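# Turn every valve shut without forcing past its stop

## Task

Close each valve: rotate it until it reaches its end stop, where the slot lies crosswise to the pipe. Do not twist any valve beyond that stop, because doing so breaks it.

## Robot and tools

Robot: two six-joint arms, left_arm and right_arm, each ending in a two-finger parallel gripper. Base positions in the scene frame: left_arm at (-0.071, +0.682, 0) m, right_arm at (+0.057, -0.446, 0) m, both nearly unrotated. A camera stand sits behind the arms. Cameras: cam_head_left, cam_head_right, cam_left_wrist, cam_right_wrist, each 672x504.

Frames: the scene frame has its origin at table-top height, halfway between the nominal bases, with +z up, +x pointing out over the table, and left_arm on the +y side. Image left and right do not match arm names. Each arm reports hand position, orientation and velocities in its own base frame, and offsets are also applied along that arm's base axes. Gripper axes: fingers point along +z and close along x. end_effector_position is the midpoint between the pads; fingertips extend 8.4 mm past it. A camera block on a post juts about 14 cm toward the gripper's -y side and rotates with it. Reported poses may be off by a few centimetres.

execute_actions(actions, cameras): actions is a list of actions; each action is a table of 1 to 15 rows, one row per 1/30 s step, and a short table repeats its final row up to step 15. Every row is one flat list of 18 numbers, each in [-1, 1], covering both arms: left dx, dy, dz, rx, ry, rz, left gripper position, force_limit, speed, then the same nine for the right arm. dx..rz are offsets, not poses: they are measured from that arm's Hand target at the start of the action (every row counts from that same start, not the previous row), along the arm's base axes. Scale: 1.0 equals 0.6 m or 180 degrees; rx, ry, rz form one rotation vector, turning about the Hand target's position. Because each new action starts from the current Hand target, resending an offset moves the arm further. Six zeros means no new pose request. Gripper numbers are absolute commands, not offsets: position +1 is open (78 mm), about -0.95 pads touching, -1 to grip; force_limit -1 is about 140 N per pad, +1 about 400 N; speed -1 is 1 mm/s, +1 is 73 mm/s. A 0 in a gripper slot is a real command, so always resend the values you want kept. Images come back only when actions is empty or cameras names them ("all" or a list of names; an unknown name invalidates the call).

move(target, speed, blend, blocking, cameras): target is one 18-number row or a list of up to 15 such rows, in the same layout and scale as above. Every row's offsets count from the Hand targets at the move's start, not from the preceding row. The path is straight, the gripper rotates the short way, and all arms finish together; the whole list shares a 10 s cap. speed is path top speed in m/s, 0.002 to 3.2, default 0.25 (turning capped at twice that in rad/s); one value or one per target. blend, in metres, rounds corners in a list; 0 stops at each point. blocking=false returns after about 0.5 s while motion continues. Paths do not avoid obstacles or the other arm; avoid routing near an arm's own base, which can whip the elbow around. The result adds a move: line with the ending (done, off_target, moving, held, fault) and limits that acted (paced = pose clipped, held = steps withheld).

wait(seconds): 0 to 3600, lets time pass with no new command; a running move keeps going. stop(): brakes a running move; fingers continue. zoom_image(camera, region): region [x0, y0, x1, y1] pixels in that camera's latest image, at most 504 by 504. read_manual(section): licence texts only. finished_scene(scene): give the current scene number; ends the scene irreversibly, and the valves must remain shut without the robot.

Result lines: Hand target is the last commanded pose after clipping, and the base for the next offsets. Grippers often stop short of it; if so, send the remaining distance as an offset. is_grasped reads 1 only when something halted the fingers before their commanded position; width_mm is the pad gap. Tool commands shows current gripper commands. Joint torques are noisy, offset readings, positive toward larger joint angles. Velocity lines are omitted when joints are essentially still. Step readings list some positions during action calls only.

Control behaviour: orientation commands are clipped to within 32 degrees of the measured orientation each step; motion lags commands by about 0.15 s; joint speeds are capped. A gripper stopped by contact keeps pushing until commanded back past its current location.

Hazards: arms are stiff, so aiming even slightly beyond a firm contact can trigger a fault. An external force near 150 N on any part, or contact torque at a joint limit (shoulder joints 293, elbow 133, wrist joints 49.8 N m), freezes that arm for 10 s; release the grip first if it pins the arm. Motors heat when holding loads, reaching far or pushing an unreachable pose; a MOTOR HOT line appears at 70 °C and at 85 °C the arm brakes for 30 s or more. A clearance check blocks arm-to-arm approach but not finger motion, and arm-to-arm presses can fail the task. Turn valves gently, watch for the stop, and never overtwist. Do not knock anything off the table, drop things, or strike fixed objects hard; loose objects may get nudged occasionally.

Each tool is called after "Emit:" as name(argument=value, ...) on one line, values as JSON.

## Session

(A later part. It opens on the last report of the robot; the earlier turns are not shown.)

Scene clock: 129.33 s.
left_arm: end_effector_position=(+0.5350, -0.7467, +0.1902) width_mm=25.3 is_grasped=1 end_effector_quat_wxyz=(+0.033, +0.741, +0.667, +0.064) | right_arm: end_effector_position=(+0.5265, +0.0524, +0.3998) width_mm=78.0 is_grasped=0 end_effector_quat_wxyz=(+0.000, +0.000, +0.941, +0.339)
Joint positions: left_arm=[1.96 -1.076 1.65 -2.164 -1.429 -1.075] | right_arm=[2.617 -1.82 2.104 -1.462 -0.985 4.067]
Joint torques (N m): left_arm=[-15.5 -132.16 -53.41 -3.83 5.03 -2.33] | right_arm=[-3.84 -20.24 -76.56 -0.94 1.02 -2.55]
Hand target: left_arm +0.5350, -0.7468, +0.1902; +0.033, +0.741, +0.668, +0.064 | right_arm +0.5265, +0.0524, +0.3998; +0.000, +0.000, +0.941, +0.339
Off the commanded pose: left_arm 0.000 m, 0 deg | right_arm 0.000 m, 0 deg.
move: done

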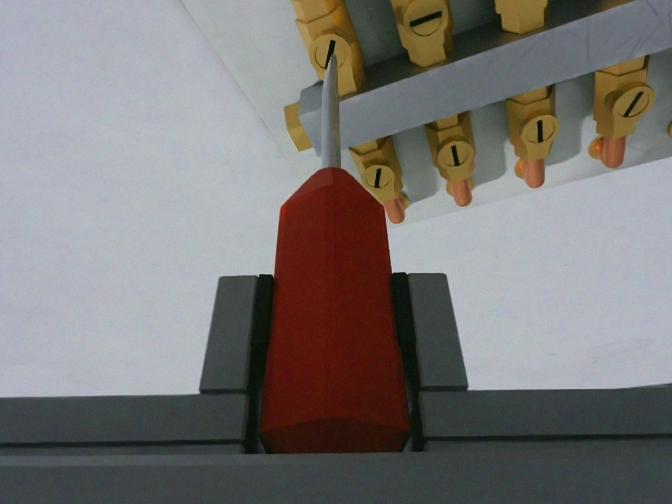

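Emit:
move(target=[[0,-0.0001,0,-0.0042,-0.0011,0.0302,-0.97,-0.1,-0.3,0,0,0,0,0,0,1,1,1],[0.0008,0.0001,-0.0054,-0.0042,-0.0011,0.0302,-0.97,-0.1,-0.3,0,0,0,0,0,0,1,1,1]], speed=0.06, cameras=["cam_left_wrist"])

Emit:
zoom_image(camera="cam_left_wrist", region=[310, 35, 350, 75])

Emit:
zoom_image(camera="cam_left_wrist", region=[322, 50, 342, 70])

Scene clock: 131.03 s.
left_arm: end_effector_position=(+0.5354, -0.7467, +0.1872) width_mm=25.3 is_grasped=1 end_effector_quat_wxyz=(+0.036, +0.708, +0.702, +0.062) | right_arm: end_effector_position=(+0.5265, +0.0524, +0.3998) width_mm=78.0 is_grasped=0 end_effector_quat_wxyz=(+0.000, +0.000, +0.941, +0.339)
Joint positions: left_arm=[1.961 -1.073 1.652 -2.169 -1.429 -1.171] | right_arm=[2.617 -1.82 2.104 -1.462 -0.985 4.067]
Joint torques (N m): left_arm=[11.69 -132.22 -39.85 -7.84 -3.04 -1.87] | right_arm=[-2.32 -18.43 -76.5 -0.96 1.05 -2.53]
Hand target: left_arm +0.5354, -0.7467, +0.1869; +0.036, +0.708, +0.702, +0.062 | right_arm +0.5265, +0.0524, +0.3998; +0.000, +0.000, +0.941, +0.339
Off the commanded pose: left_arm 0.000 m, 0 deg | right_arm 0.000 m, 0 deg.
move: done

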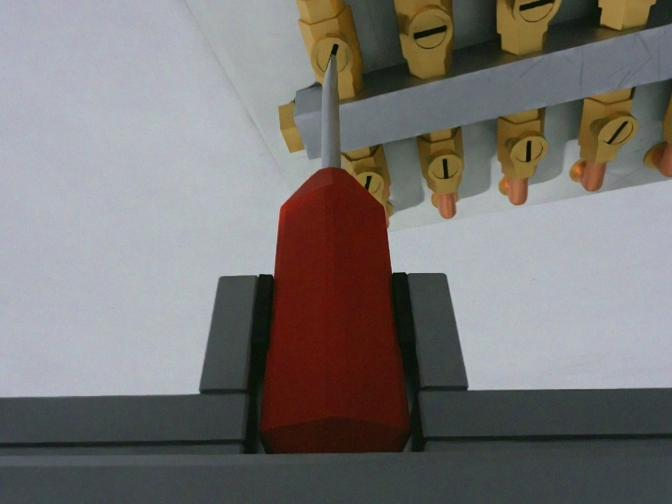

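Scaled by 12.600.

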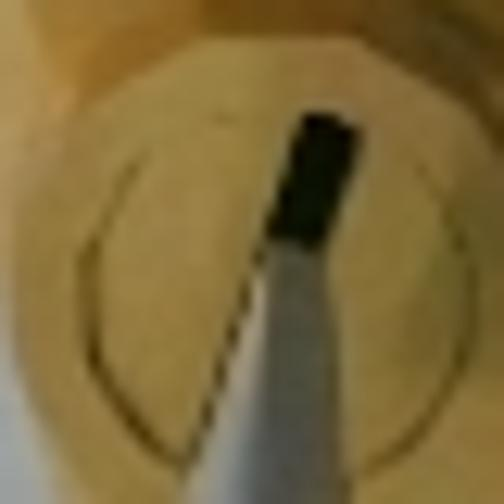

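Scaled by 25.200.

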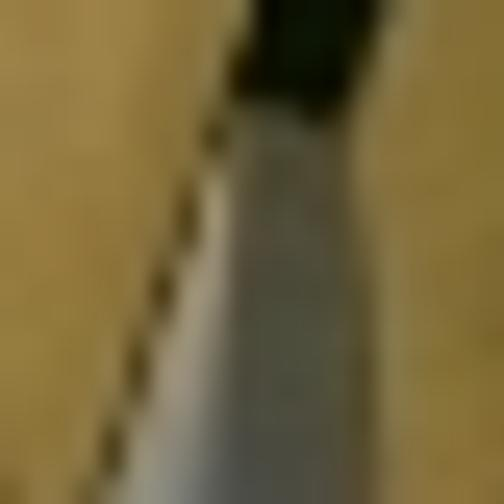

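Emit:
move(target=[[0,0.0006,0,0,0,0,-0.97,-0.1,-0.3,0,0,0,0,0,0,1,1,1],[0.0010,0.0009,-0.0073,0,0,0,-0.97,-0.1,-0.3,0,0,0,0,0,0,1,1,1],[0.0015,0.0010,-0.0107,0,0,0,-0.97,-0.1,-0.3,0,0,0,0,0,0,1,1,1]], speed=[0.04,0.03,0.012], cameras=["cam_left_wrist"])

Emit:
zoom_image(camera="cam_left_wrist", region=[310, 35, 350, 75])

Scene clock: 132.00 s.
left_arm: end_effector_position=(+0.5363, -0.7461, +0.1807) width_mm=25.3 is_grasped=1 end_effector_quat_wxyz=(+0.036, +0.708, +0.702, +0.062) | right_arm: end_effector_position=(+0.5265, +0.0524, +0.3998) width_mm=78.0 is_grasped=0 end_effector_quat_wxyz=(+0.000, +0.000, +0.941, +0.339)
Joint positions: left_arm=[1.962 -1.067 1.656 -2.179 -1.429 -1.17] | right_arm=[2.617 -1.82 2.104 -1.462 -0.985 4.067]
Joint torques (N m): left_arm=[9.74 -130.08 -39.25 -8.75 -3.98 2.58] | right_arm=[-2.01 -20.14 -76.78 -0.89 0.65 -2.7]
Hand target: left_arm +0.5363, -0.7461, +0.1805; +0.036, +0.708, +0.702, +0.062 | right_arm +0.5265, +0.0524, +0.3998; +0.000, +0.000, +0.941, +0.339
Off the commanded pose: left_arm 0.000 m, 0 deg | right_arm 0.000 m, 0 deg.
move: done

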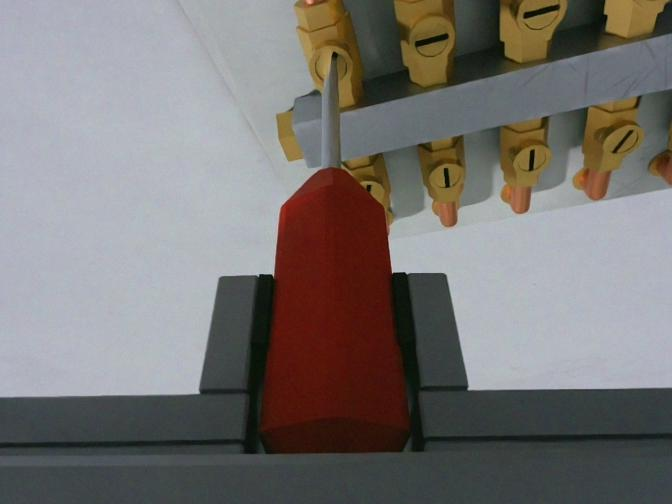

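Scaled by 12.600.

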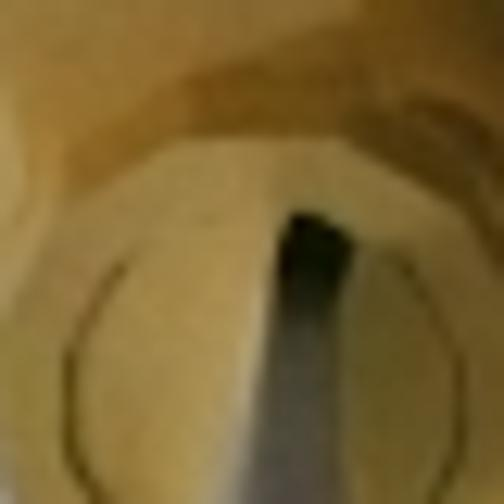

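Emit:
move(target=[[-0.0005,-0.0037,-0.0007,0.021,0.0057,-0.1512,-0.97,-0.1,-0.3,0,0,0,0,0,0,1,1,1],[-0.0018,-0.0058,-0.001,0.0348,0.0094,-0.2502,-0.97,-0.1,-0.3,0,0,0,0,0,0,1,1,1],[-0.003,-0.007,-0.0013,0.044,0.0119,-0.3162,-0.97,-0.1,-0.3,0,0,0,0,0,0,1,1,1],[-0.0037,-0.0075,-0.0014,0.0486,0.0131,-0.3492,-0.97,-0.1,-0.3,0,0,0,0,0,0,1,1,1]], speed=[0.25,0.25,0.25,0.05], blend=[0.01,0.01,0.0,0.0], cameras=["cam_left_wrist"])

Emit:
zoom_image(camera="cam_left_wrist", region=[310, 35, 350, 75])

Scene clock: 136.27 s.
left_arm: end_effector_position=(+0.5341, -0.7506, +0.1797) width_mm=25.3 is_grasped=1 end_effector_quat_wxyz=(-0.002, +0.972, +0.225, +0.071) | right_arm: end_effector_position=(+0.5265, +0.0524, +0.3998) width_mm=78.0 is_grasped=0 end_effector_quat_wxyz=(+0.000, +0.000, +0.941, +0.339)
Joint positions: left_arm=[1.958 -1.062 1.65 -2.177 -1.429 -0.066] | right_arm=[2.617 -1.82 2.104 -1.462 -0.985 4.067]
Joint torques (N m): left_arm=[-8.33 -110.53 -34.58 -4.71 7.12 4.77] | right_arm=[-1.43 -20.13 -76.05 -0.95 1.1 -2.59]
Hand target: left_arm +0.5341, -0.7506, +0.1797; -0.002, +0.972, +0.225, +0.071 | right_arm +0.5265, +0.0524, +0.3998; +0.000, +0.000, +0.941, +0.339
Off the commanded pose: left_arm 0.000 m, 0 deg | right_arm 0.000 m, 0 deg.
move: done

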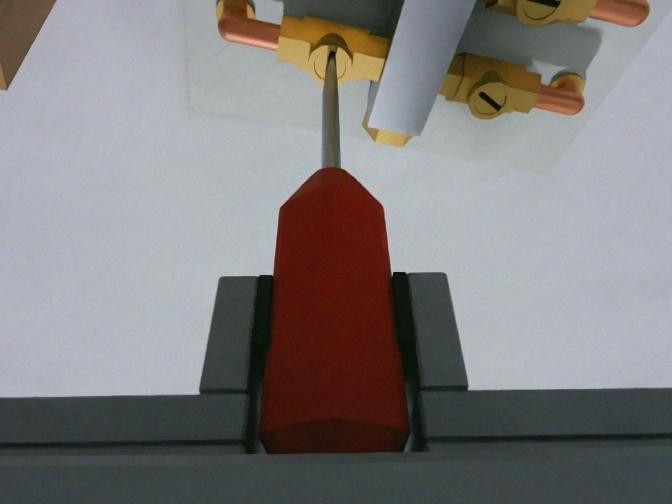

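Scaled by 12.600.

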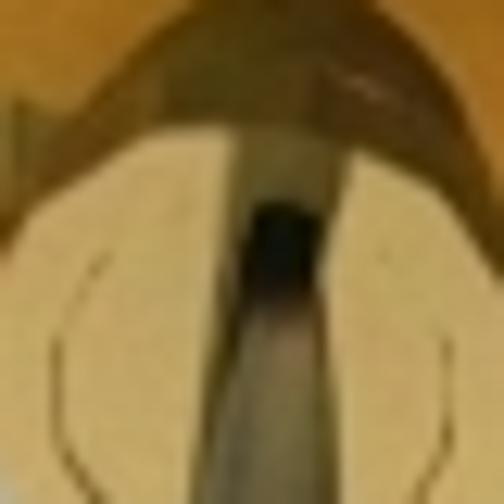

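Emit:
move(target=[[0,0,0,-0.0038,-0.001,0.0275,-0.97,-0.1,-0.3,0,0,0,0,0,0,1,1,1],[-0.0023,-0.0006,0.0165,-0.0038,-0.001,0.0275,-0.97,-0.1,-0.3,0,0,0,0,0,0,1,1,1],[-0.0092,-0.0025,0.066,-0.0038,-0.001,0.0275,-0.97,-0.1,-0.3,0,0,0,0,0,0,1,1,1],[0.1017,0.0347,0.0695,-0.052,-0.014,0.3739,-0.97,-0.1,-0.3,0,0,0,0,0,0,1,1,1],[0.1063,0.0359,0.0365,-0.052,-0.014,0.3739,-0.97,-0.1,-0.3,0,0,0,0,0,0,1,1,1]], speed=[0.1,0.1,0.25,0.4,0.15], blend=[0,0.003,0.01,0.004,0], cameras=["cam_left_wrist"])

Emit:
zoom_image(camera="cam_left_wrist", region=[310, 35, 350, 75])

Scene clock: 139.80 s.
left_arm: end_effector_position=(+0.5978, -0.7291, +0.2018) width_mm=25.3 is_grasped=1 end_effector_quat_wxyz=(+0.038, +0.680, +0.729, +0.061) | right_arm: end_effector_position=(+0.5265, +0.0524, +0.3998) width_mm=78.0 is_grasped=0 end_effector_quat_wxyz=(+0.000, +0.000, +0.941, +0.339)
Joint positions: left_arm=[2.032 -1.053 1.592 -2.139 -1.431 -1.177] | right_arm=[2.617 -1.82 2.104 -1.462 -0.985 4.067]
Joint torques (N m): left_arm=[14.34 -135.33 -40.91 -8.43 5.4 -2.24] | right_arm=[-2.13 -18.97 -76.47 -1.04 0.82 -2.58]
Hand target: left_arm +0.5979, -0.7291, +0.2016; +0.038, +0.680, +0.730, +0.061 | right_arm +0.5265, +0.0524, +0.3998; +0.000, +0.000, +0.941, +0.339
Off the commanded pose: left_arm 0.000 m, 0 deg | right_arm 0.000 m, 0 deg.
move: done

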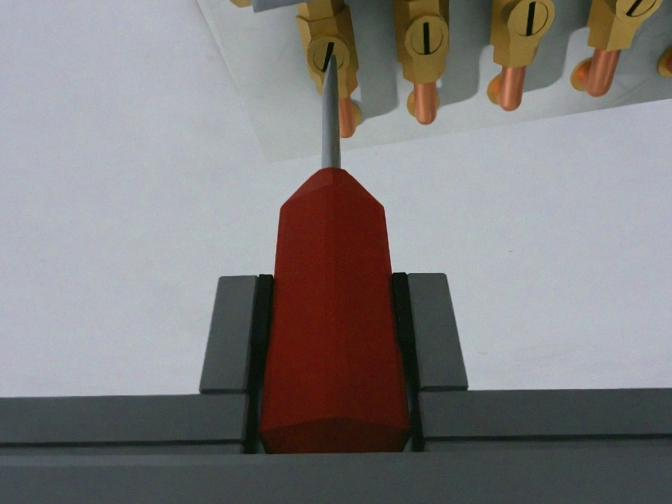

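Scaled by 12.600.

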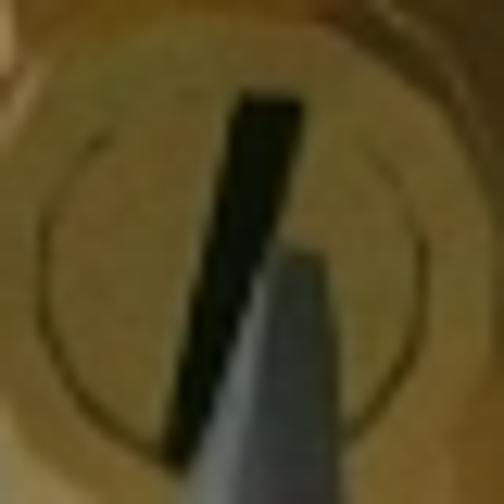

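Emit:
move(target=[[0.0034,0,0.0005,-0.0042,-0.0011,0.0302,-0.97,-0.1,-0.3,0,0,0,0,0,0,1,1,1],[0.0046,0.0003,-0.0078,-0.0042,-0.0011,0.0302,-0.97,-0.1,-0.3,0,0,0,0,0,0,1,1,1]], speed=0.06, cameras=["cam_left_wrist"])

Emit:
zoom_image(camera="cam_left_wrist", region=[310, 35, 350, 75])

Emit:
zoom_image(camera="cam_left_wrist", region=[322, 50, 342, 70])

Scene clock: 141.53 s.
left_arm: end_effector_position=(+0.6006, -0.7289, +0.1973) width_mm=25.3 is_grasped=1 end_effector_quat_wxyz=(+0.041, +0.644, +0.761, +0.059) | right_arm: end_effector_position=(+0.5265, +0.0524, +0.3998) width_mm=78.0 is_grasped=0 end_effector_quat_wxyz=(+0.000, +0.000, +0.941, +0.339)
Joint positions: left_arm=[2.035 -1.047 1.592 -2.145 -1.431 -1.27] | right_arm=[2.617 -1.82 2.104 -1.462 -0.985 4.067]
Joint torques (N m): left_arm=[13.83 -123.02 -37.1 -9.45 -3.59 -1.86] | right_arm=[-1.74 -19.15 -75.85 -0.91 0.76 -2.75]
Hand target: left_arm +0.6007, -0.7289, +0.1969; +0.041, +0.644, +0.761, +0.059 | right_arm +0.5265, +0.0524, +0.3998; +0.000, +0.000, +0.941, +0.339
Off the commanded pose: left_arm 0.000 m, 0 deg | right_arm 0.000 m, 0 deg.
move: done

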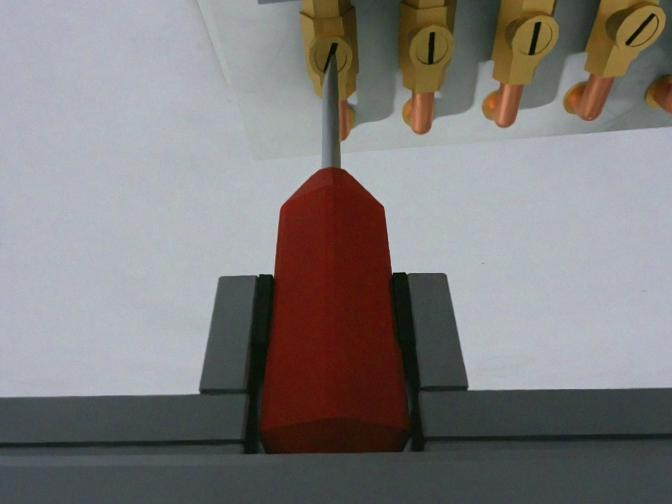

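Scaled by 12.600.

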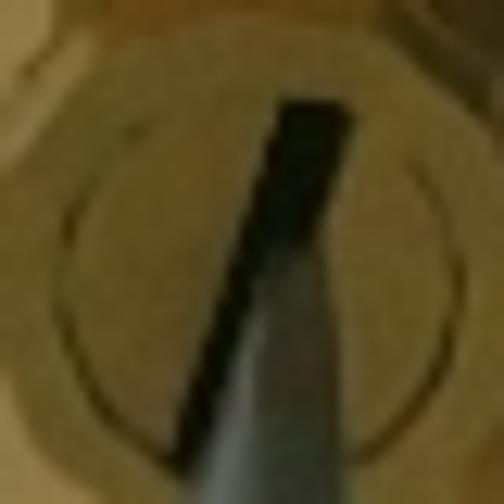

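Scaled by 25.200.

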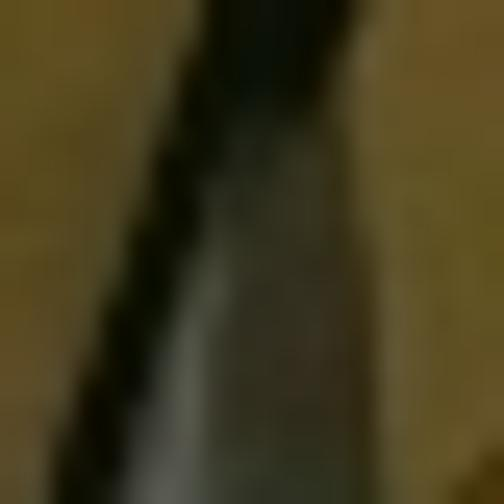

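Emit:
move(target=[[-0.0002,-0.0003,0,0,0,0,-0.97,-0.1,-0.3,0,0,0,0,0,0,1,1,1],[0.0008,0,-0.0076,0,0,0,-0.97,-0.1,-0.3,0,0,0,0,0,0,1,1,1],[0.0014,0.0001,-0.0116,0,0,0,-0.97,-0.1,-0.3,0,0,0,0,0,0,1,1,1]], speed=[0.04,0.03,0.012], cameras=["cam_left_wrist"])

Emit:
zoom_image(camera="cam_left_wrist", region=[310, 35, 350, 75])

Scene clock: 142.33 s.
left_arm: end_effector_position=(+0.6016, -0.7306, +0.1974) width_mm=25.3 is_grasped=1 end_effector_quat_wxyz=(+0.044, +0.644, +0.761, +0.057) | right_arm: end_effector_position=(+0.5265, +0.0524, +0.3998) width_mm=78.0 is_grasped=0 end_effector_quat_wxyz=(+0.000, +0.000, +0.941, +0.339)
Joint positions: left_arm=[2.035 -1.046 1.591 -2.152 -1.431 -1.27] | right_arm=[2.617 -1.82 2.104 -1.462 -0.985 4.067]
Joint torques (N m): left_arm=[-1.13 -154.62 -46.64 -6.36 0.92 0.39] | right_arm=[-1.55 -20.45 -75.66 -1.05 1.04 -2.6]
Hand target: left_arm +0.6016, -0.7306, +0.1974; +0.044, +0.644, +0.761, +0.057 (not the last commanded pose) | right_arm +0.5265, +0.0524, +0.3998; +0.000, +0.000, +0.941, +0.339
Tool commands: left_gripper/position=-0.97 left_gripper/force_limit=-0.1 left_gripper/speed=-0.3 right_gripper/position=+1.0 right_gripper/force_limit=+1.0 right_gripper/speed=+1.0
Off the commanded pose: left_arm 0.008 m, 0 deg | right_arm 0.000 m, 0 deg.
FORCE FAULT: contact force on the left arm reached its limit, and that arm stopped. The contact can be on any part of that arm, not only on its tool. That arm's remaining commands of this call were not run. That arm is still stopped at the end of this call. That arm stays stopped for about 10 more seconds. Until then a move that you send moves the other arm only, and its call returns only when the move has ended. Once the stop has ended, the next robot result says so. If the stop ends while you think or write, that arm runs what you send next, counted from a new Hand target: where the arm stands when the stop ends. While its stop runs, that arm, its gripper or tool too, takes no new command. Until it ends, the stop uses up actions while you think or wait. An arm that is not stopped still takes commands.
move: fault (left_arm); path is at target 2 of 3

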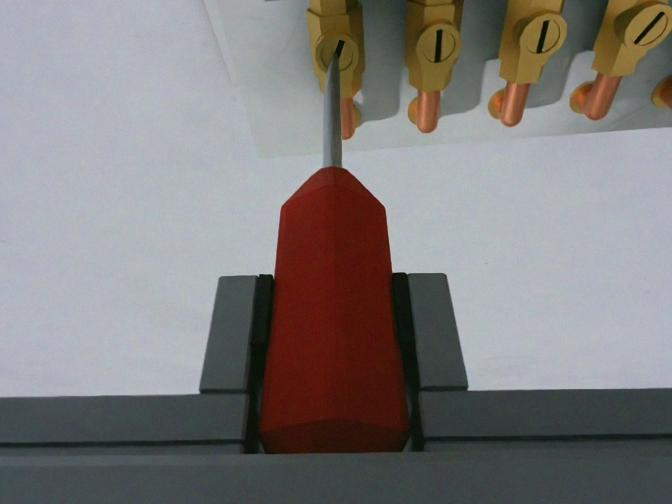

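Scaled by 12.600.

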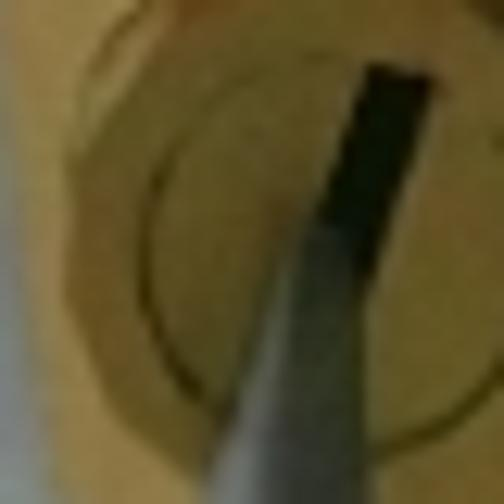

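Emit:
wait(seconds=9.8)

Emit:
move(target=[-0.0018,-0.0005,0.0132,0,0,0,-0.97,-0.1,-0.3,0,0,0,0,0,0,1,1,1], speed=0.04, cameras=["cam_left_wrist"])

Emit:
zoom_image(camera="cam_left_wrist", region=[310, 35, 350, 75])

Scene clock: 152.53 s.
left_arm: end_effector_position=(+0.6016, -0.7306, +0.1974) width_mm=25.3 is_grasped=1 end_effector_quat_wxyz=(+0.044, +0.644, +0.761, +0.057) | right_arm: end_effector_position=(+0.5265, +0.0524, +0.3998) width_mm=78.0 is_grasped=0 end_effector_quat_wxyz=(+0.000, +0.000, +0.941, +0.339)
Joint positions: left_arm=[2.035 -1.046 1.591 -2.152 -1.431 -1.27] | right_arm=[2.617 -1.82 2.104 -1.462 -0.985 4.067]
Joint torques (N m): left_arm=[-0.14 -155.01 -47.56 -6.15 0.81 0.11] | right_arm=[-1.66 -20.27 -76.39 -1.06 1.16 -2.05]
Hand target: left_arm +0.6016, -0.7306, +0.1974; +0.044, +0.644, +0.761, +0.057 (not the last commanded pose) | right_arm +0.5265, +0.0524, +0.3998; +0.000, +0.000, +0.941, +0.339
Tool commands: left_gripper/position=-0.97 left_gripper/force_limit=-0.1 left_gripper/speed=-0.3 right_gripper/position=+1.0 right_gripper/force_limit=+1.0 right_gripper/speed=+1.0
Off the commanded pose: left_arm 0.008 m, 0 deg | right_arm 0.000 m, 0 deg.
FORCE FAULT, CONTINUED: the left arm's stop, for the force fault that an earlier result reported, is over. The rest of the stop counts as 20 of the actions that you can send in this scene. That arm's target is now where it stood when the stop ended, not its last command. That arm accepts commands again.
wait: 9.80 s; at rest from the start

Scene clock: 153.10 s.
left_arm: end_effector_position=(+0.6006, -0.7309, +0.2051) width_mm=25.3 is_grasped=1 end_effector_quat_wxyz=(+0.044, +0.644, +0.761, +0.057) | right_arm: end_effector_position=(+0.5265, +0.0524, +0.3998) width_mm=78.0 is_grasped=0 end_effector_quat_wxyz=(+0.000, +0.000, +0.941, +0.339)
Joint positions: left_arm=[2.034 -1.053 1.587 -2.14 -1.431 -1.271] | right_arm=[2.617 -1.82 2.104 -1.462 -0.985 4.067]
Joint torques (N m): left_arm=[-12.44 -168.26 -53.18 -3.55 3.74 -1.94] | right_arm=[-2.75 -20.36 -75.47 -1.09 1.18 -2.34]
Hand target: left_arm +0.6005, -0.7309, +0.2053; +0.044, +0.644, +0.761, +0.057 | right_arm +0.5265, +0.0524, +0.3998; +0.000, +0.000, +0.941, +0.339
Off the commanded pose: left_arm 0.000 m, 0 deg | right_arm 0.000 m, 0 deg.
move: done

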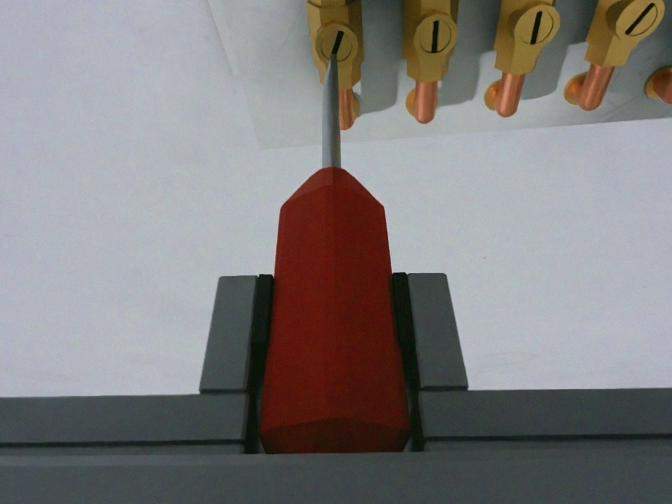

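Scaled by 12.600.

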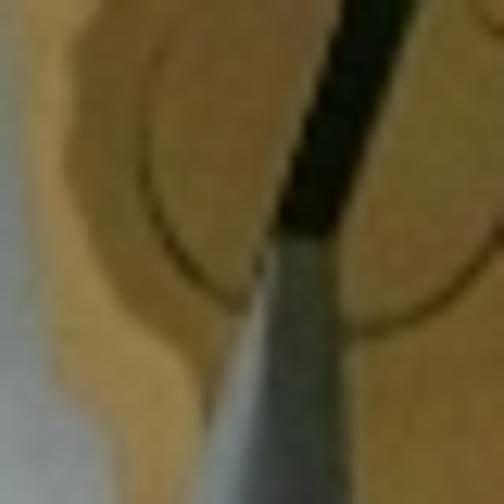

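Emit:
move(target=[-0.0028,0.0027,-0.0045,0.0023,0.0009,0.0002,-0.97,-0.1,-0.3,0,0,0,0,0,0,1,1,1], speed=0.04, cameras=["cam_left_wrist"])

Emit:
zoom_image(camera="cam_left_wrist", region=[310, 35, 350, 75])

Emit:
zoom_image(camera="cam_left_wrist", region=[322, 50, 342, 70])

Scene clock: 153.87 s.
left_arm: end_effector_position=(+0.5989, -0.7293, +0.2027) width_mm=25.3 is_grasped=1 end_effector_quat_wxyz=(+0.040, +0.644, +0.761, +0.059) | right_arm: end_effector_position=(+0.5265, +0.0524, +0.3998) width_mm=78.0 is_grasped=0 end_effector_quat_wxyz=(+0.000, +0.000, +0.941, +0.339)
Joint positions: left_arm=[2.033 -1.053 1.589 -2.135 -1.43 -1.273] | right_arm=[2.617 -1.82 2.104 -1.462 -0.985 4.067]
Joint torques (N m): left_arm=[-13.61 -136.3 -40.9 -3.64 4.91 -1.84] | right_arm=[-0.64 -22 -76 -0.97 1.31 -2.52]
Hand target: left_arm +0.5989, -0.7293, +0.2026; +0.040, +0.644, +0.761, +0.059 | right_arm +0.5265, +0.0524, +0.3998; +0.000, +0.000, +0.941, +0.339
Off the commanded pose: left_arm 0.000 m, 0 deg | right_arm 0.000 m, 0 deg.
move: done

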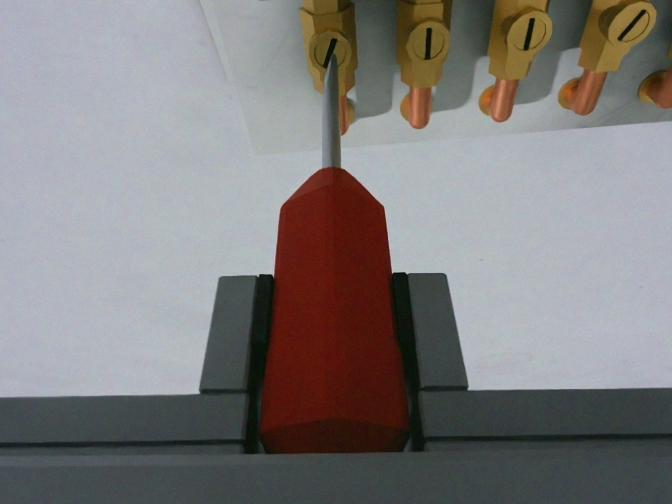

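Scaled by 12.600.

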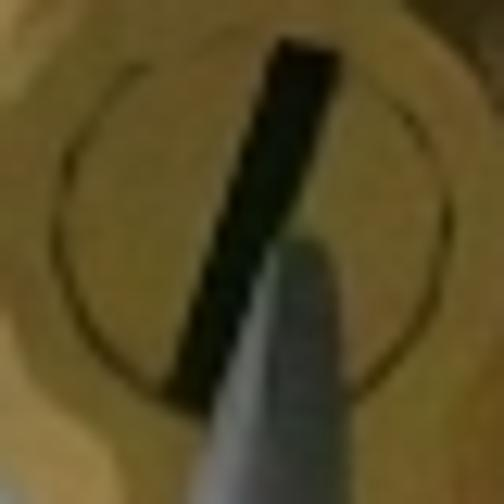

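Scaled by 25.200.

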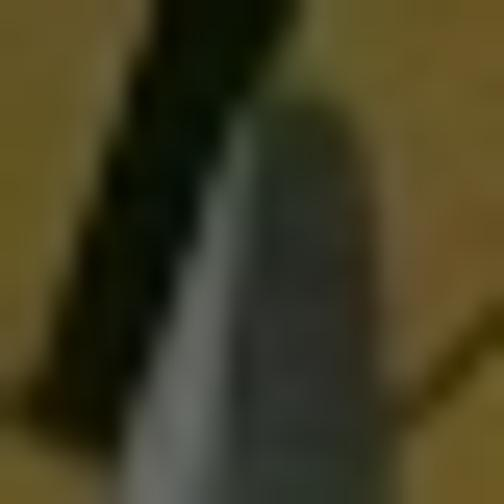

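Emit:
move(target=[0.0014,0.0004,-0.0099,0,0,0,-0.97,-0.1,-0.3,0,0,0,0,0,0,1,1,1], speed=0.03)

Emit:
move(target=[0.0002,0.0001,-0.0016,0,0,0,-0.97,-0.1,-0.3,0,0,0,0,0,0,1,1,1], speed=0.01)

Scene clock: 154.60 s.
left_arm: end_effector_position=(+0.5997, -0.7290, +0.1969) width_mm=25.3 is_grasped=1 end_effector_quat_wxyz=(+0.040, +0.644, +0.761, +0.059) | right_arm: end_effector_position=(+0.5265, +0.0524, +0.3998) width_mm=78.0 is_grasped=0 end_effector_quat_wxyz=(+0.000, +0.000, +0.941, +0.339)
Joint positions: left_arm=[2.034 -1.047 1.593 -2.144 -1.43 -1.272] | right_arm=[2.617 -1.82 2.104 -1.462 -0.985 4.067]
Joint torques (N m): left_arm=[12.94 -136.31 -39.75 -9.03 3.46 2.35] | right_arm=[1.12 -22.05 -76.46 -1.27 1.23 -2.23]
Hand target: left_arm +0.5997, -0.7290, +0.1967; +0.040, +0.644, +0.761, +0.059 | right_arm +0.5265, +0.0524, +0.3998; +0.000, +0.000, +0.941, +0.339
Off the commanded pose: left_arm 0.000 m, 0 deg | right_arm 0.000 m, 0 deg.
move: done

Scene clock: 155.10 s.
left_arm: end_effector_position=(+0.5998, -0.7290, +0.1960) width_mm=25.3 is_grasped=1 end_effector_quat_wxyz=(+0.041, +0.644, +0.761, +0.059) | right_arm: end_effector_position=(+0.5265, +0.0524, +0.3998) width_mm=78.0 is_grasped=0 end_effector_quat_wxyz=(+0.000, +0.000, +0.941, +0.339)
Joint positions: left_arm=[2.034 -1.047 1.593 -2.145 -1.43 -1.272] | right_arm=[2.617 -1.82 2.104 -1.462 -0.985 4.067]
Joint torques (N m): left_arm=[19.58 -77.48 -20.83 -4.98 1.41 2.49] | right_arm=[-1.54 -19.76 -76.22 -0.87 1.19 -2.31]
Hand target: left_arm +0.5998, -0.7290, +0.1957; +0.040, +0.644, +0.761, +0.059 | right_arm +0.5265, +0.0524, +0.3998; +0.000, +0.000, +0.941, +0.339
Off the commanded pose: left_arm 0.000 m, 0 deg | right_arm 0.000 m, 0 deg.
move: done

Emit:
move(target=[[-0.0002,-0.0001,0.0016,0,0,0,-0.97,-0.1,-0.3,0,0,0,0,0,0,1,1,1],[-0.0008,-0.0002,0.0061,-0.0015,-0.0004,0.011,-0.97,-0.1,-0.3,0,0,0,0,0,0,1,1,1]], speed=0.03, cameras=["cam_left_wrist"])

Emit:
zoom_image(camera="cam_left_wrist", region=[310, 35, 350, 75])

Emit:
zoom_image(camera="cam_left_wrist", region=[322, 50, 342, 70])

Scene clock: 156.40 s.
left_arm: end_effector_position=(+0.5993, -0.7291, +0.1993) width_mm=25.3 is_grasped=1 end_effector_quat_wxyz=(+0.041, +0.631, +0.772, +0.059) | right_arm: end_effector_position=(+0.5265, +0.0524, +0.3998) width_mm=78.0 is_grasped=0 end_effector_quat_wxyz=(+0.000, +0.000, +0.941, +0.339)
Joint positions: left_arm=[2.033 -1.05 1.591 -2.14 -1.43 -1.307] | right_arm=[2.617 -1.82 2.104 -1.462 -0.985 4.067]
Joint torques (N m): left_arm=[-14.48 -173.27 -53.76 -3.89 -3.63 -1.49] | right_arm=[-1.37 -20.56 -76.26 -1.36 1.16 -2.18]
Hand target: left_arm +0.5993, -0.7291, +0.1994; +0.041, +0.631, +0.773, +0.059 | right_arm +0.5265, +0.0524, +0.3998; +0.000, +0.000, +0.941, +0.339
Off the commanded pose: left_arm 0.000 m, 0 deg | right_arm 0.000 m, 0 deg.
move: done

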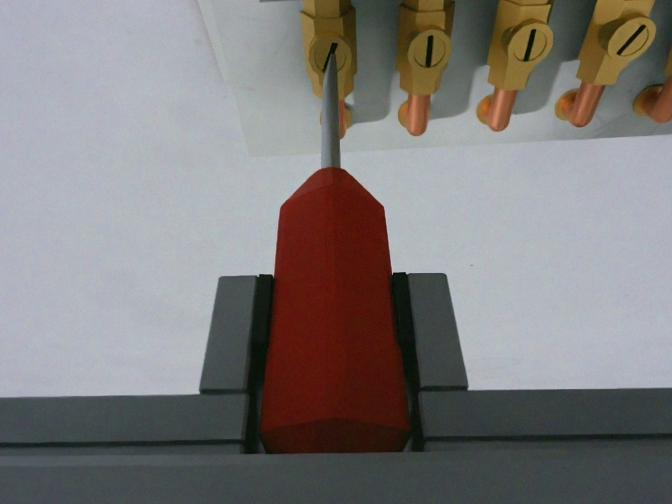

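Scaled by 12.600.

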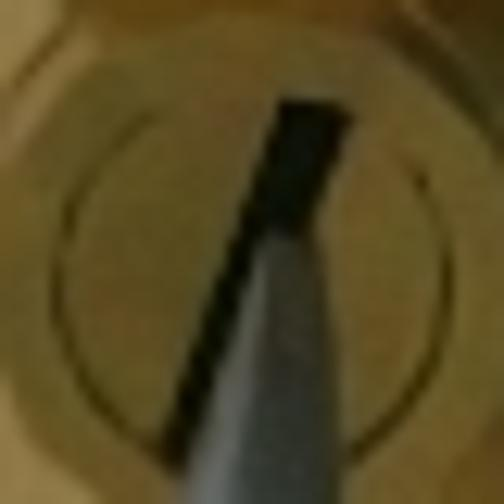

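Scaled by 25.200.

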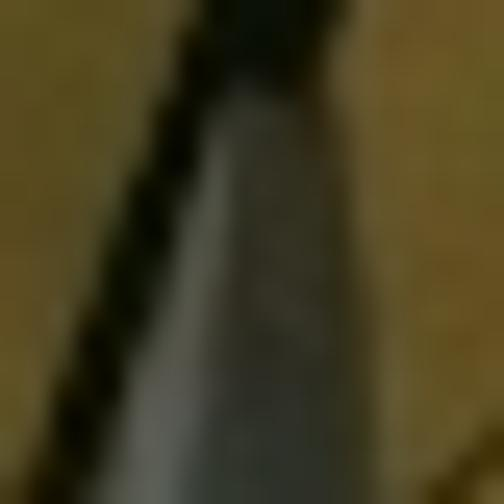

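Emit:
move(target=[[-0.0006,-0.0005,-0.0001,0.0011,0.0003,-0.0083,-0.97,-0.1,-0.3,0,0,0,0,0,0,1,1,1],[0.0003,-0.0003,-0.0063,0.0011,0.0003,-0.0083,-0.97,-0.1,-0.3,0,0,0,0,0,0,1,1,1]], speed=[0.04,0.015], cameras=["cam_left_wrist"])

Emit:
zoom_image(camera="cam_left_wrist", region=[310, 35, 350, 75])

Scene clock: 157.63 s.
left_arm: end_effector_position=(+0.5995, -0.7293, +0.1958) width_mm=25.3 is_grasped=1 end_effector_quat_wxyz=(+0.041, +0.641, +0.764, +0.059) | right_arm: end_effector_position=(+0.5265, +0.0524, +0.3998) width_mm=78.0 is_grasped=0 end_effector_quat_wxyz=(+0.000, +0.000, +0.941, +0.339)
Joint positions: left_arm=[2.033 -1.046 1.593 -2.145 -1.43 -1.281] | right_arm=[2.617 -1.82 2.104 -1.462 -0.985 4.067]
Joint torques (N m): left_arm=[13.32 -135.78 -41 -8.08 -3.43 2.36] | right_arm=[-1.13 -21.26 -75.55 -1.08 1.46 -2.26]
Hand target: left_arm +0.5995, -0.7293, +0.1956; +0.041, +0.641, +0.764, +0.059 | right_arm +0.5265, +0.0524, +0.3998; +0.000, +0.000, +0.941, +0.339
Off the commanded pose: left_arm 0.000 m, 0 deg | right_arm 0.000 m, 0 deg.
move: done

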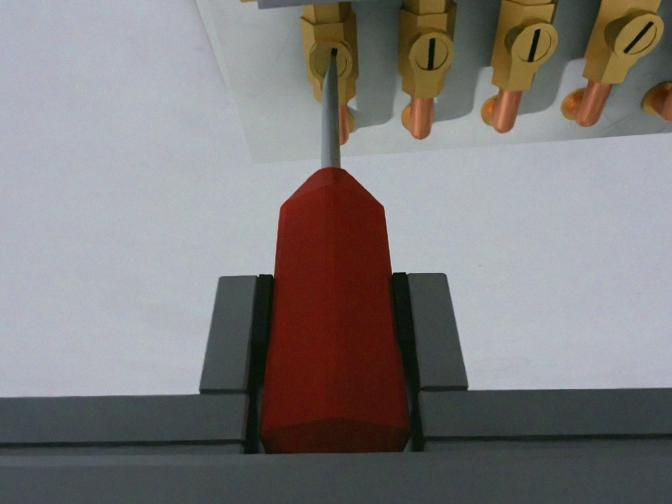

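Scaled by 12.600.

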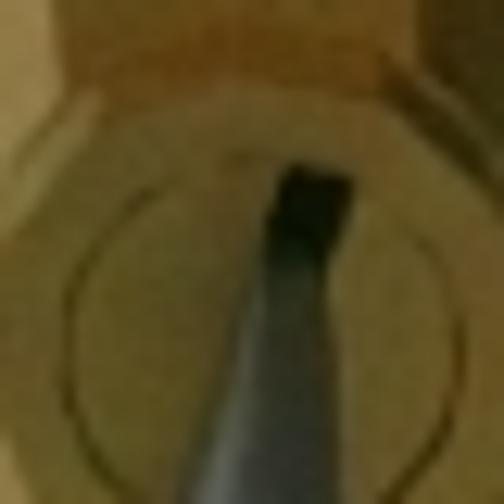

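Emit:
move(target=[0.0003,0.0001,-0.0022,0,0,0,-0.97,-0.1,-0.3,0,0,0,0,0,0,1,1,1], speed=0.012)

Emit:
move(target=[0.0003,0.0001,-0.0020,0,0,0,-0.97,-0.1,-0.3,0,0,0,0,0,0,1,1,1], speed=0.012, cameras=["cam_left_wrist"])

Emit:
zoom_image(camera="cam_left_wrist", region=[310, 35, 350, 75])

Scene clock: 158.23 s.
left_arm: end_effector_position=(+0.5997, -0.7292, +0.1943) width_mm=25.3 is_grasped=1 end_effector_quat_wxyz=(+0.041, +0.641, +0.764, +0.059) | right_arm: end_effector_position=(+0.5265, +0.0524, +0.3998) width_mm=78.0 is_grasped=0 end_effector_quat_wxyz=(+0.000, +0.000, +0.941, +0.339)
Joint positions: left_arm=[2.034 -1.045 1.594 -2.147 -1.43 -1.281] | right_arm=[2.617 -1.82 2.104 -1.462 -0.985 4.067]
Joint torques (N m): left_arm=[13.17 -136.71 -40.71 -8.42 -3.44 2.46] | right_arm=[-0.85 -19.78 -76.31 -1.18 1.43 -2.27]
Hand target: left_arm +0.5997, -0.7292, +0.1943; +0.041, +0.641, +0.764, +0.059 | right_arm +0.5265, +0.0524, +0.3998; +0.000, +0.000, +0.941, +0.339
Off the commanded pose: left_arm 0.000 m, 0 deg | right_arm 0.000 m, 0 deg.
move: done

Scene clock: 158.73 s.
left_arm: end_effector_position=(+0.5999, -0.7292, +0.1934) width_mm=25.3 is_grasped=1 end_effector_quat_wxyz=(+0.041, +0.641, +0.764, +0.059) | right_arm: end_effector_position=(+0.5265, +0.0524, +0.3998) width_mm=78.0 is_grasped=0 end_effector_quat_wxyz=(+0.000, +0.000, +0.941, +0.339)
Joint positions: left_arm=[2.034 -1.044 1.594 -2.149 -1.43 -1.281] | right_arm=[2.617 -1.82 2.104 -1.462 -0.985 4.067]
Joint torques (N m): left_arm=[21.31 -68.98 -17.52 -3.68 -3.27 2.58] | right_arm=[-1.32 -21.2 -75.88 -0.87 1.21 -2.45]
Hand target: left_arm +0.5999, -0.7291, +0.1931; +0.041, +0.641, +0.764, +0.059 | right_arm +0.5265, +0.0524, +0.3998; +0.000, +0.000, +0.941, +0.339
Off the commanded pose: left_arm 0.000 m, 0 deg | right_arm 0.000 m, 0 deg.
move: done

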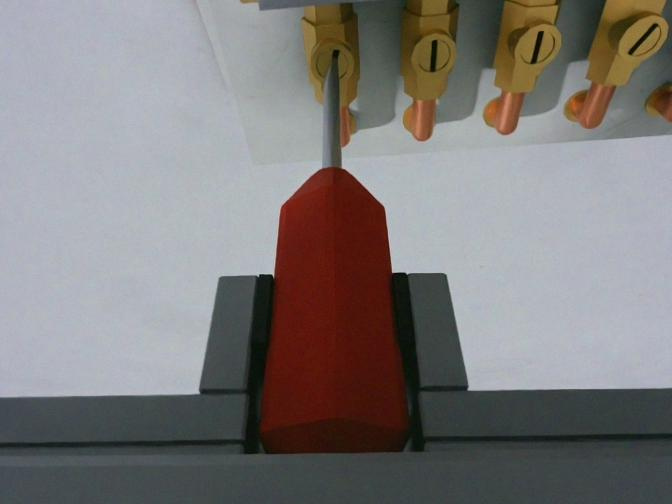

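Scaled by 12.600.

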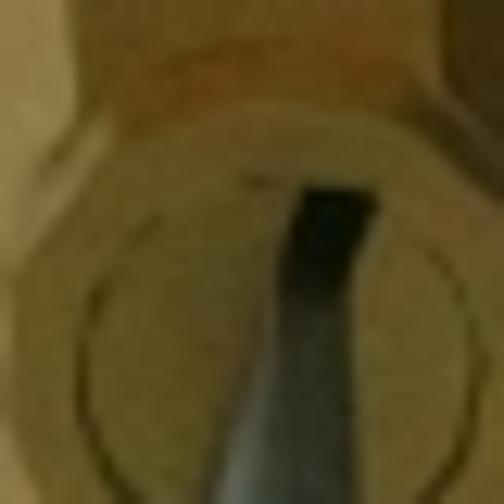

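Emit:
move(target=[[-0.0001,0,0.0008,0,0,0,-0.97,-0.1,-0.3,0,0,0,0,0,0,1,1,1],[0.0001,-0.0038,0.0007,0.0214,0.0058,-0.154,-0.97,-0.1,-0.3,0,0,0,0,0,0,1,1,1],[-0.0012,-0.0068,0.0002,0.0398,0.0107,-0.2859,-0.97,-0.1,-0.3,0,0,0,0,0,0,1,1,1],[-0.0027,-0.0084,0,0.052,0.014,-0.3739,-0.97,-0.1,-0.3,0,0,0,0,0,0,1,1,1],[-0.0034,-0.0089,-0.0001,0.0566,0.0153,-0.4069,-0.97,-0.1,-0.3,0,0,0,0,0,0,1,1,1]], speed=[0.02,0.2,0.25,0.25,0.05], blend=[0,0.01,0.01,0.0,0.0], cameras=["cam_left_wrist"])

Emit:
zoom_image(camera="cam_left_wrist", region=[310, 35, 350, 75])

Scene clock: 163.73 s.
left_arm: end_effector_position=(+0.5979, -0.7345, +0.1930) width_mm=25.3 is_grasped=1 end_effector_quat_wxyz=(-0.003, +0.972, +0.225, +0.072) | right_arm: end_effector_position=(+0.5265, +0.0524, +0.3998) width_mm=78.0 is_grasped=0 end_effector_quat_wxyz=(+0.000, +0.000, +0.941, +0.339)
Joint positions: left_arm=[2.029 -1.04 1.588 -2.147 -1.429 0.006] | right_arm=[2.617 -1.82 2.104 -1.462 -0.985 4.067]
Joint torques (N m): left_arm=[5.4 -98.57 -24.41 0.88 3.81 4.98] | right_arm=[-0.68 -20.72 -75.71 -1.17 1.42 -2.14]
Hand target: left_arm +0.5978, -0.7345, +0.1930; -0.003, +0.972, +0.225, +0.072 | right_arm +0.5265, +0.0524, +0.3998; +0.000, +0.000, +0.941, +0.339
Off the commanded pose: left_arm 0.000 m, 0 deg | right_arm 0.000 m, 0 deg.
move: done

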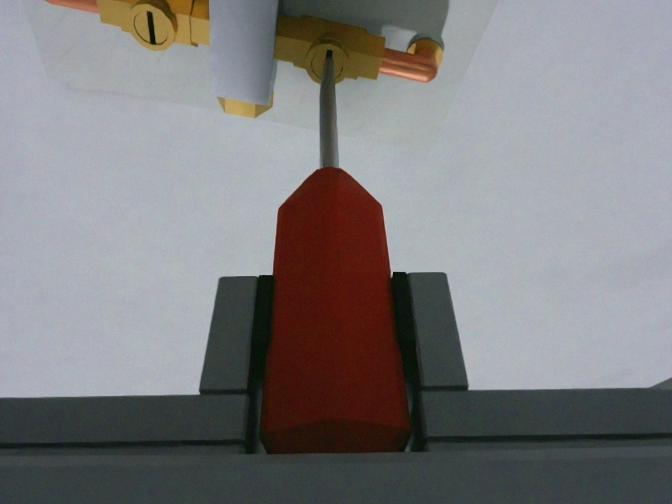

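Scaled by 12.600.

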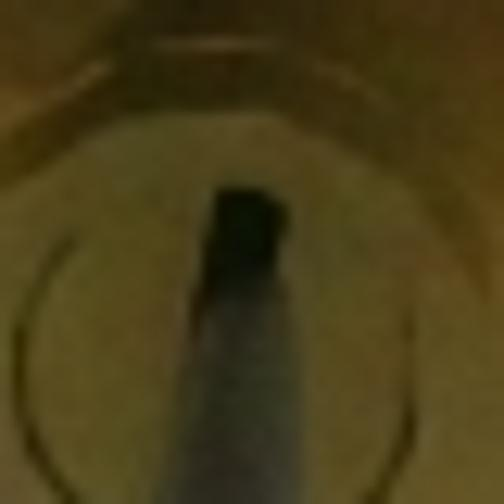

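Emit:
move(target=[[0,0,0,-0.0038,-0.001,0.0275,-0.97,-0.1,-0.3,0,0,0,0,0,0,1,1,1],[-0.0023,-0.0006,0.0165,-0.0038,-0.001,0.0275,-0.97,-0.1,-0.3,0,0,0,0,0,0,1,1,1],[-0.0163,0.0754,0.0166,-0.078,-0.021,0.5609,-0.97,-0.1,-0.3,0,0,0,0,0,0,1,1,1]], speed=[0.1,0.1,0.5], cameras=["cam_left_wrist"])

Emit:
zoom_image(camera="cam_left_wrist", region=[310, 35, 350, 75])

Scene clock: 168.07 s.
left_arm: end_effector_position=(+0.5881, -0.6892, +0.2030) width_mm=25.3 is_grasped=1 end_effector_quat_wxyz=(+0.053, +0.437, +0.897, +0.047) | right_arm: end_effector_position=(+0.5265, +0.0524, +0.3998) width_mm=78.0 is_grasped=0 end_effector_quat_wxyz=(+0.000, +0.000, +0.941, +0.339)
Joint positions: left_arm=[2.042 -1.107 1.675 -2.168 -1.431 -1.761] | right_arm=[2.617 -1.82 2.104 -1.462 -0.985 4.067]
Joint torques (N m): left_arm=[-1.34 -162.87 -39.97 -8.4 5.04 -1.88] | right_arm=[0.07 -21.23 -76.92 -1.06 1.38 -2.2]
Hand target: left_arm +0.5881, -0.6892, +0.2030; +0.053, +0.437, +0.897, +0.047 | right_arm +0.5265, +0.0524, +0.3998; +0.000, +0.000, +0.941, +0.339
Off the commanded pose: left_arm 0.000 m, 0 deg | right_arm 0.000 m, 0 deg.
move: done

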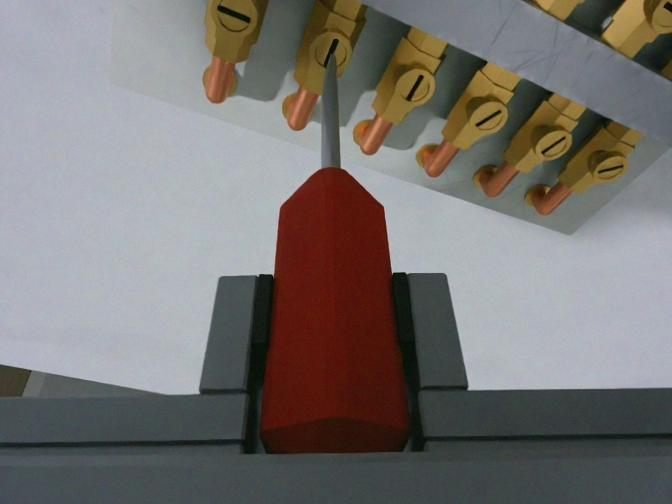

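Scaled by 12.600.

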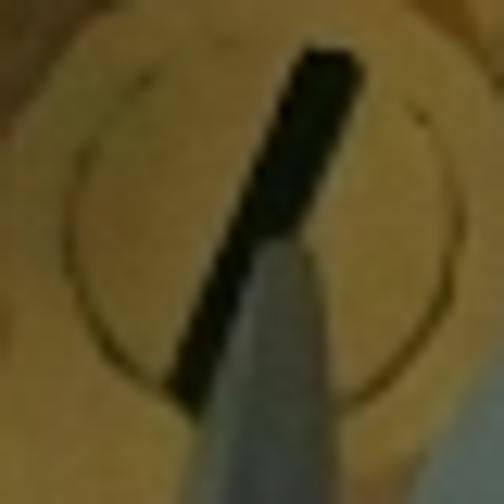

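Emit:
move(target=[[-0.0012,-0.0002,-0.0002,0.0023,0.0006,-0.0165,-0.97,-0.1,-0.3,0,0,0,0,0,0,1,1,1],[-0.0004,0,-0.006,0.0023,0.0006,-0.0165,-0.97,-0.1,-0.3,0,0,0,0,0,0,1,1,1]], speed=0.05, cameras=["cam_left_wrist"])

Emit:
zoom_image(camera="cam_left_wrist", region=[310, 35, 350, 75])

Emit:
zoom_image(camera="cam_left_wrist", region=[322, 50, 342, 70])

Scene clock: 169.47 s.
left_arm: end_effector_position=(+0.5878, -0.6893, +0.1996) width_mm=25.3 is_grasped=1 end_effector_quat_wxyz=(+0.052, +0.460, +0.885, +0.049) | right_arm: end_effector_position=(+0.5265, +0.0524, +0.3998) width_mm=78.0 is_grasped=0 end_effector_quat_wxyz=(+0.000, +0.000, +0.941, +0.339)
Joint positions: left_arm=[2.042 -1.104 1.678 -2.174 -1.431 -1.709] | right_arm=[2.617 -1.82 2.104 -1.462 -0.985 4.067]
Joint torques (N m): left_arm=[11.98 -129.4 -40.56 -8.55 3.86 2.68] | right_arm=[-0.55 -21.79 -76.23 -0.96 1.48 -2.07]
Hand target: left_arm +0.5878, -0.6892, +0.1994; +0.052, +0.460, +0.885, +0.049 | right_arm +0.5265, +0.0524, +0.3998; +0.000, +0.000, +0.941, +0.339
Off the commanded pose: left_arm 0.000 m, 0 deg | right_arm 0.000 m, 0 deg.
move: done

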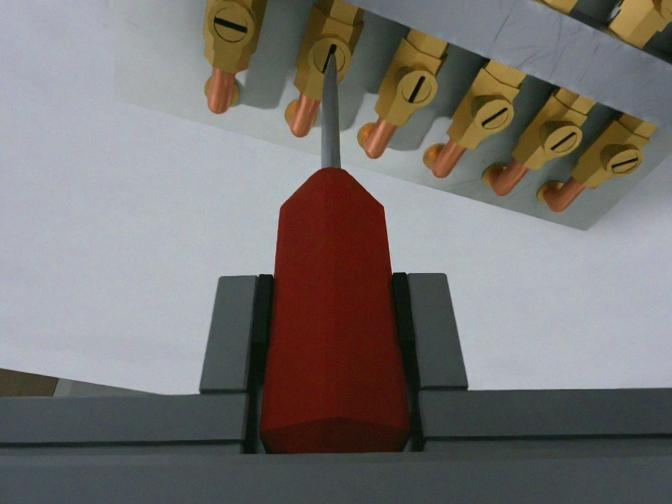

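Scaled by 12.600.

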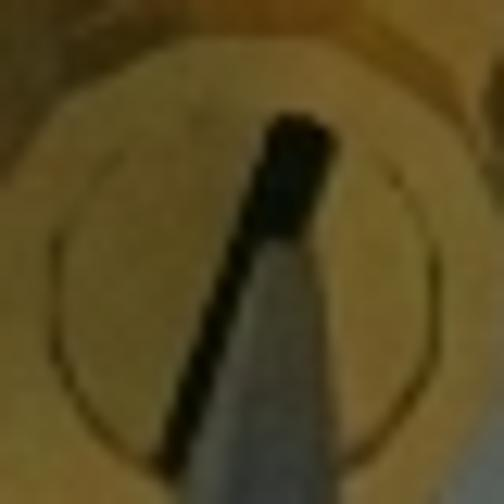

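Scaled by 25.200.

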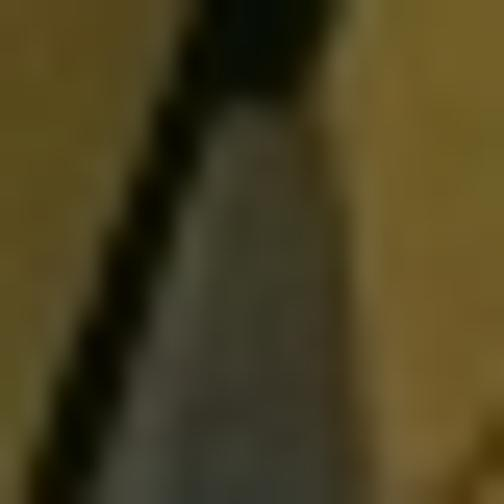

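Emit:
move(target=[[0.0002,-0.0002,0,0.0004,0.0001,-0.0027,-0.97,-0.1,-0.3,0,0,0,0,0,0,1,1,1],[0.0012,0,-0.0069,0.0004,0.0001,-0.0027,-0.97,-0.1,-0.3,0,0,0,0,0,0,1,1,1]], speed=[0.04,0.015])

Scene clock: 170.40 s.
left_arm: end_effector_position=(+0.5885, -0.6893, +0.1954) width_mm=25.3 is_grasped=1 end_effector_quat_wxyz=(+0.052, +0.464, +0.883, +0.049) | right_arm: end_effector_position=(+0.5265, +0.0524, +0.3998) width_mm=78.0 is_grasped=0 end_effector_quat_wxyz=(+0.000, +0.000, +0.941, +0.339)
Joint positions: left_arm=[2.043 -1.1 1.68 -2.18 -1.431 -1.7] | right_arm=[2.617 -1.82 2.104 -1.462 -0.985 4.067]
Joint torques (N m): left_arm=[14.18 -129.54 -37.36 -8.06 3.98 2.73] | right_arm=[0.83 -21.22 -75.34 -1.1 1.56 -1.94]
Hand target: left_arm +0.5885, -0.6892, +0.1952; +0.052, +0.464, +0.883, +0.049 | right_arm +0.5265, +0.0524, +0.3998; +0.000, +0.000, +0.941, +0.339
Off the commanded pose: left_arm 0.000 m, 0 deg | right_arm 0.000 m, 0 deg.
move: done

Emit:
move(target=[0.0003,0.0001,-0.0018,0,0,0,-0.97,-0.1,-0.3,0,0,0,0,0,0,1,1,1], speed=0.012, cameras=["cam_left_wrist"])

Emit:
zoom_image(camera="cam_left_wrist", region=[310, 35, 350, 75])

Scene clock: 170.97 s.
left_arm: end_effector_position=(+0.5887, -0.6892, +0.1942) width_mm=25.3 is_grasped=1 end_effector_quat_wxyz=(+0.052, +0.464, +0.883, +0.049) | right_arm: end_effector_position=(+0.5265, +0.0524, +0.3998) width_mm=78.0 is_grasped=0 end_effector_quat_wxyz=(+0.000, +0.000, +0.941, +0.339)
Joint positions: left_arm=[2.043 -1.098 1.68 -2.182 -1.431 -1.699] | right_arm=[2.617 -1.82 2.104 -1.462 -0.985 4.067]
Joint torques (N m): left_arm=[14.65 -126.45 -37.96 -7.98 3.5 2.31] | right_arm=[0.15 -20.88 -75.56 -0.98 1.4 -2.28]
Hand target: left_arm +0.5887, -0.6892, +0.1941; +0.052, +0.464, +0.883, +0.049 | right_arm +0.5265, +0.0524, +0.3998; +0.000, +0.000, +0.941, +0.339
Off the commanded pose: left_arm 0.000 m, 0 deg | right_arm 0.000 m, 0 deg.
move: done

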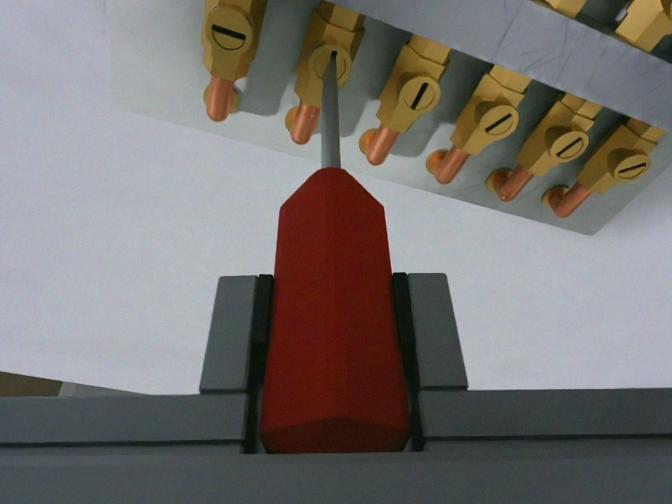

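Scaled by 12.600.

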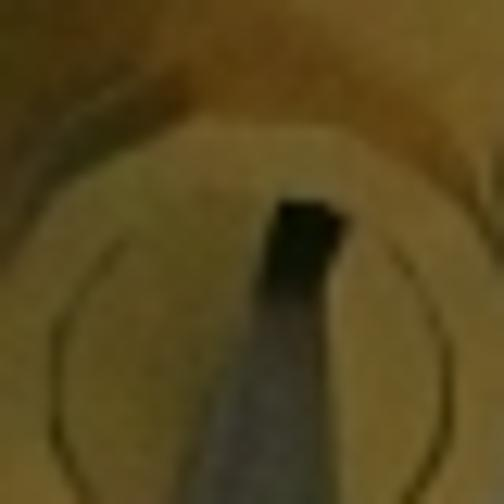

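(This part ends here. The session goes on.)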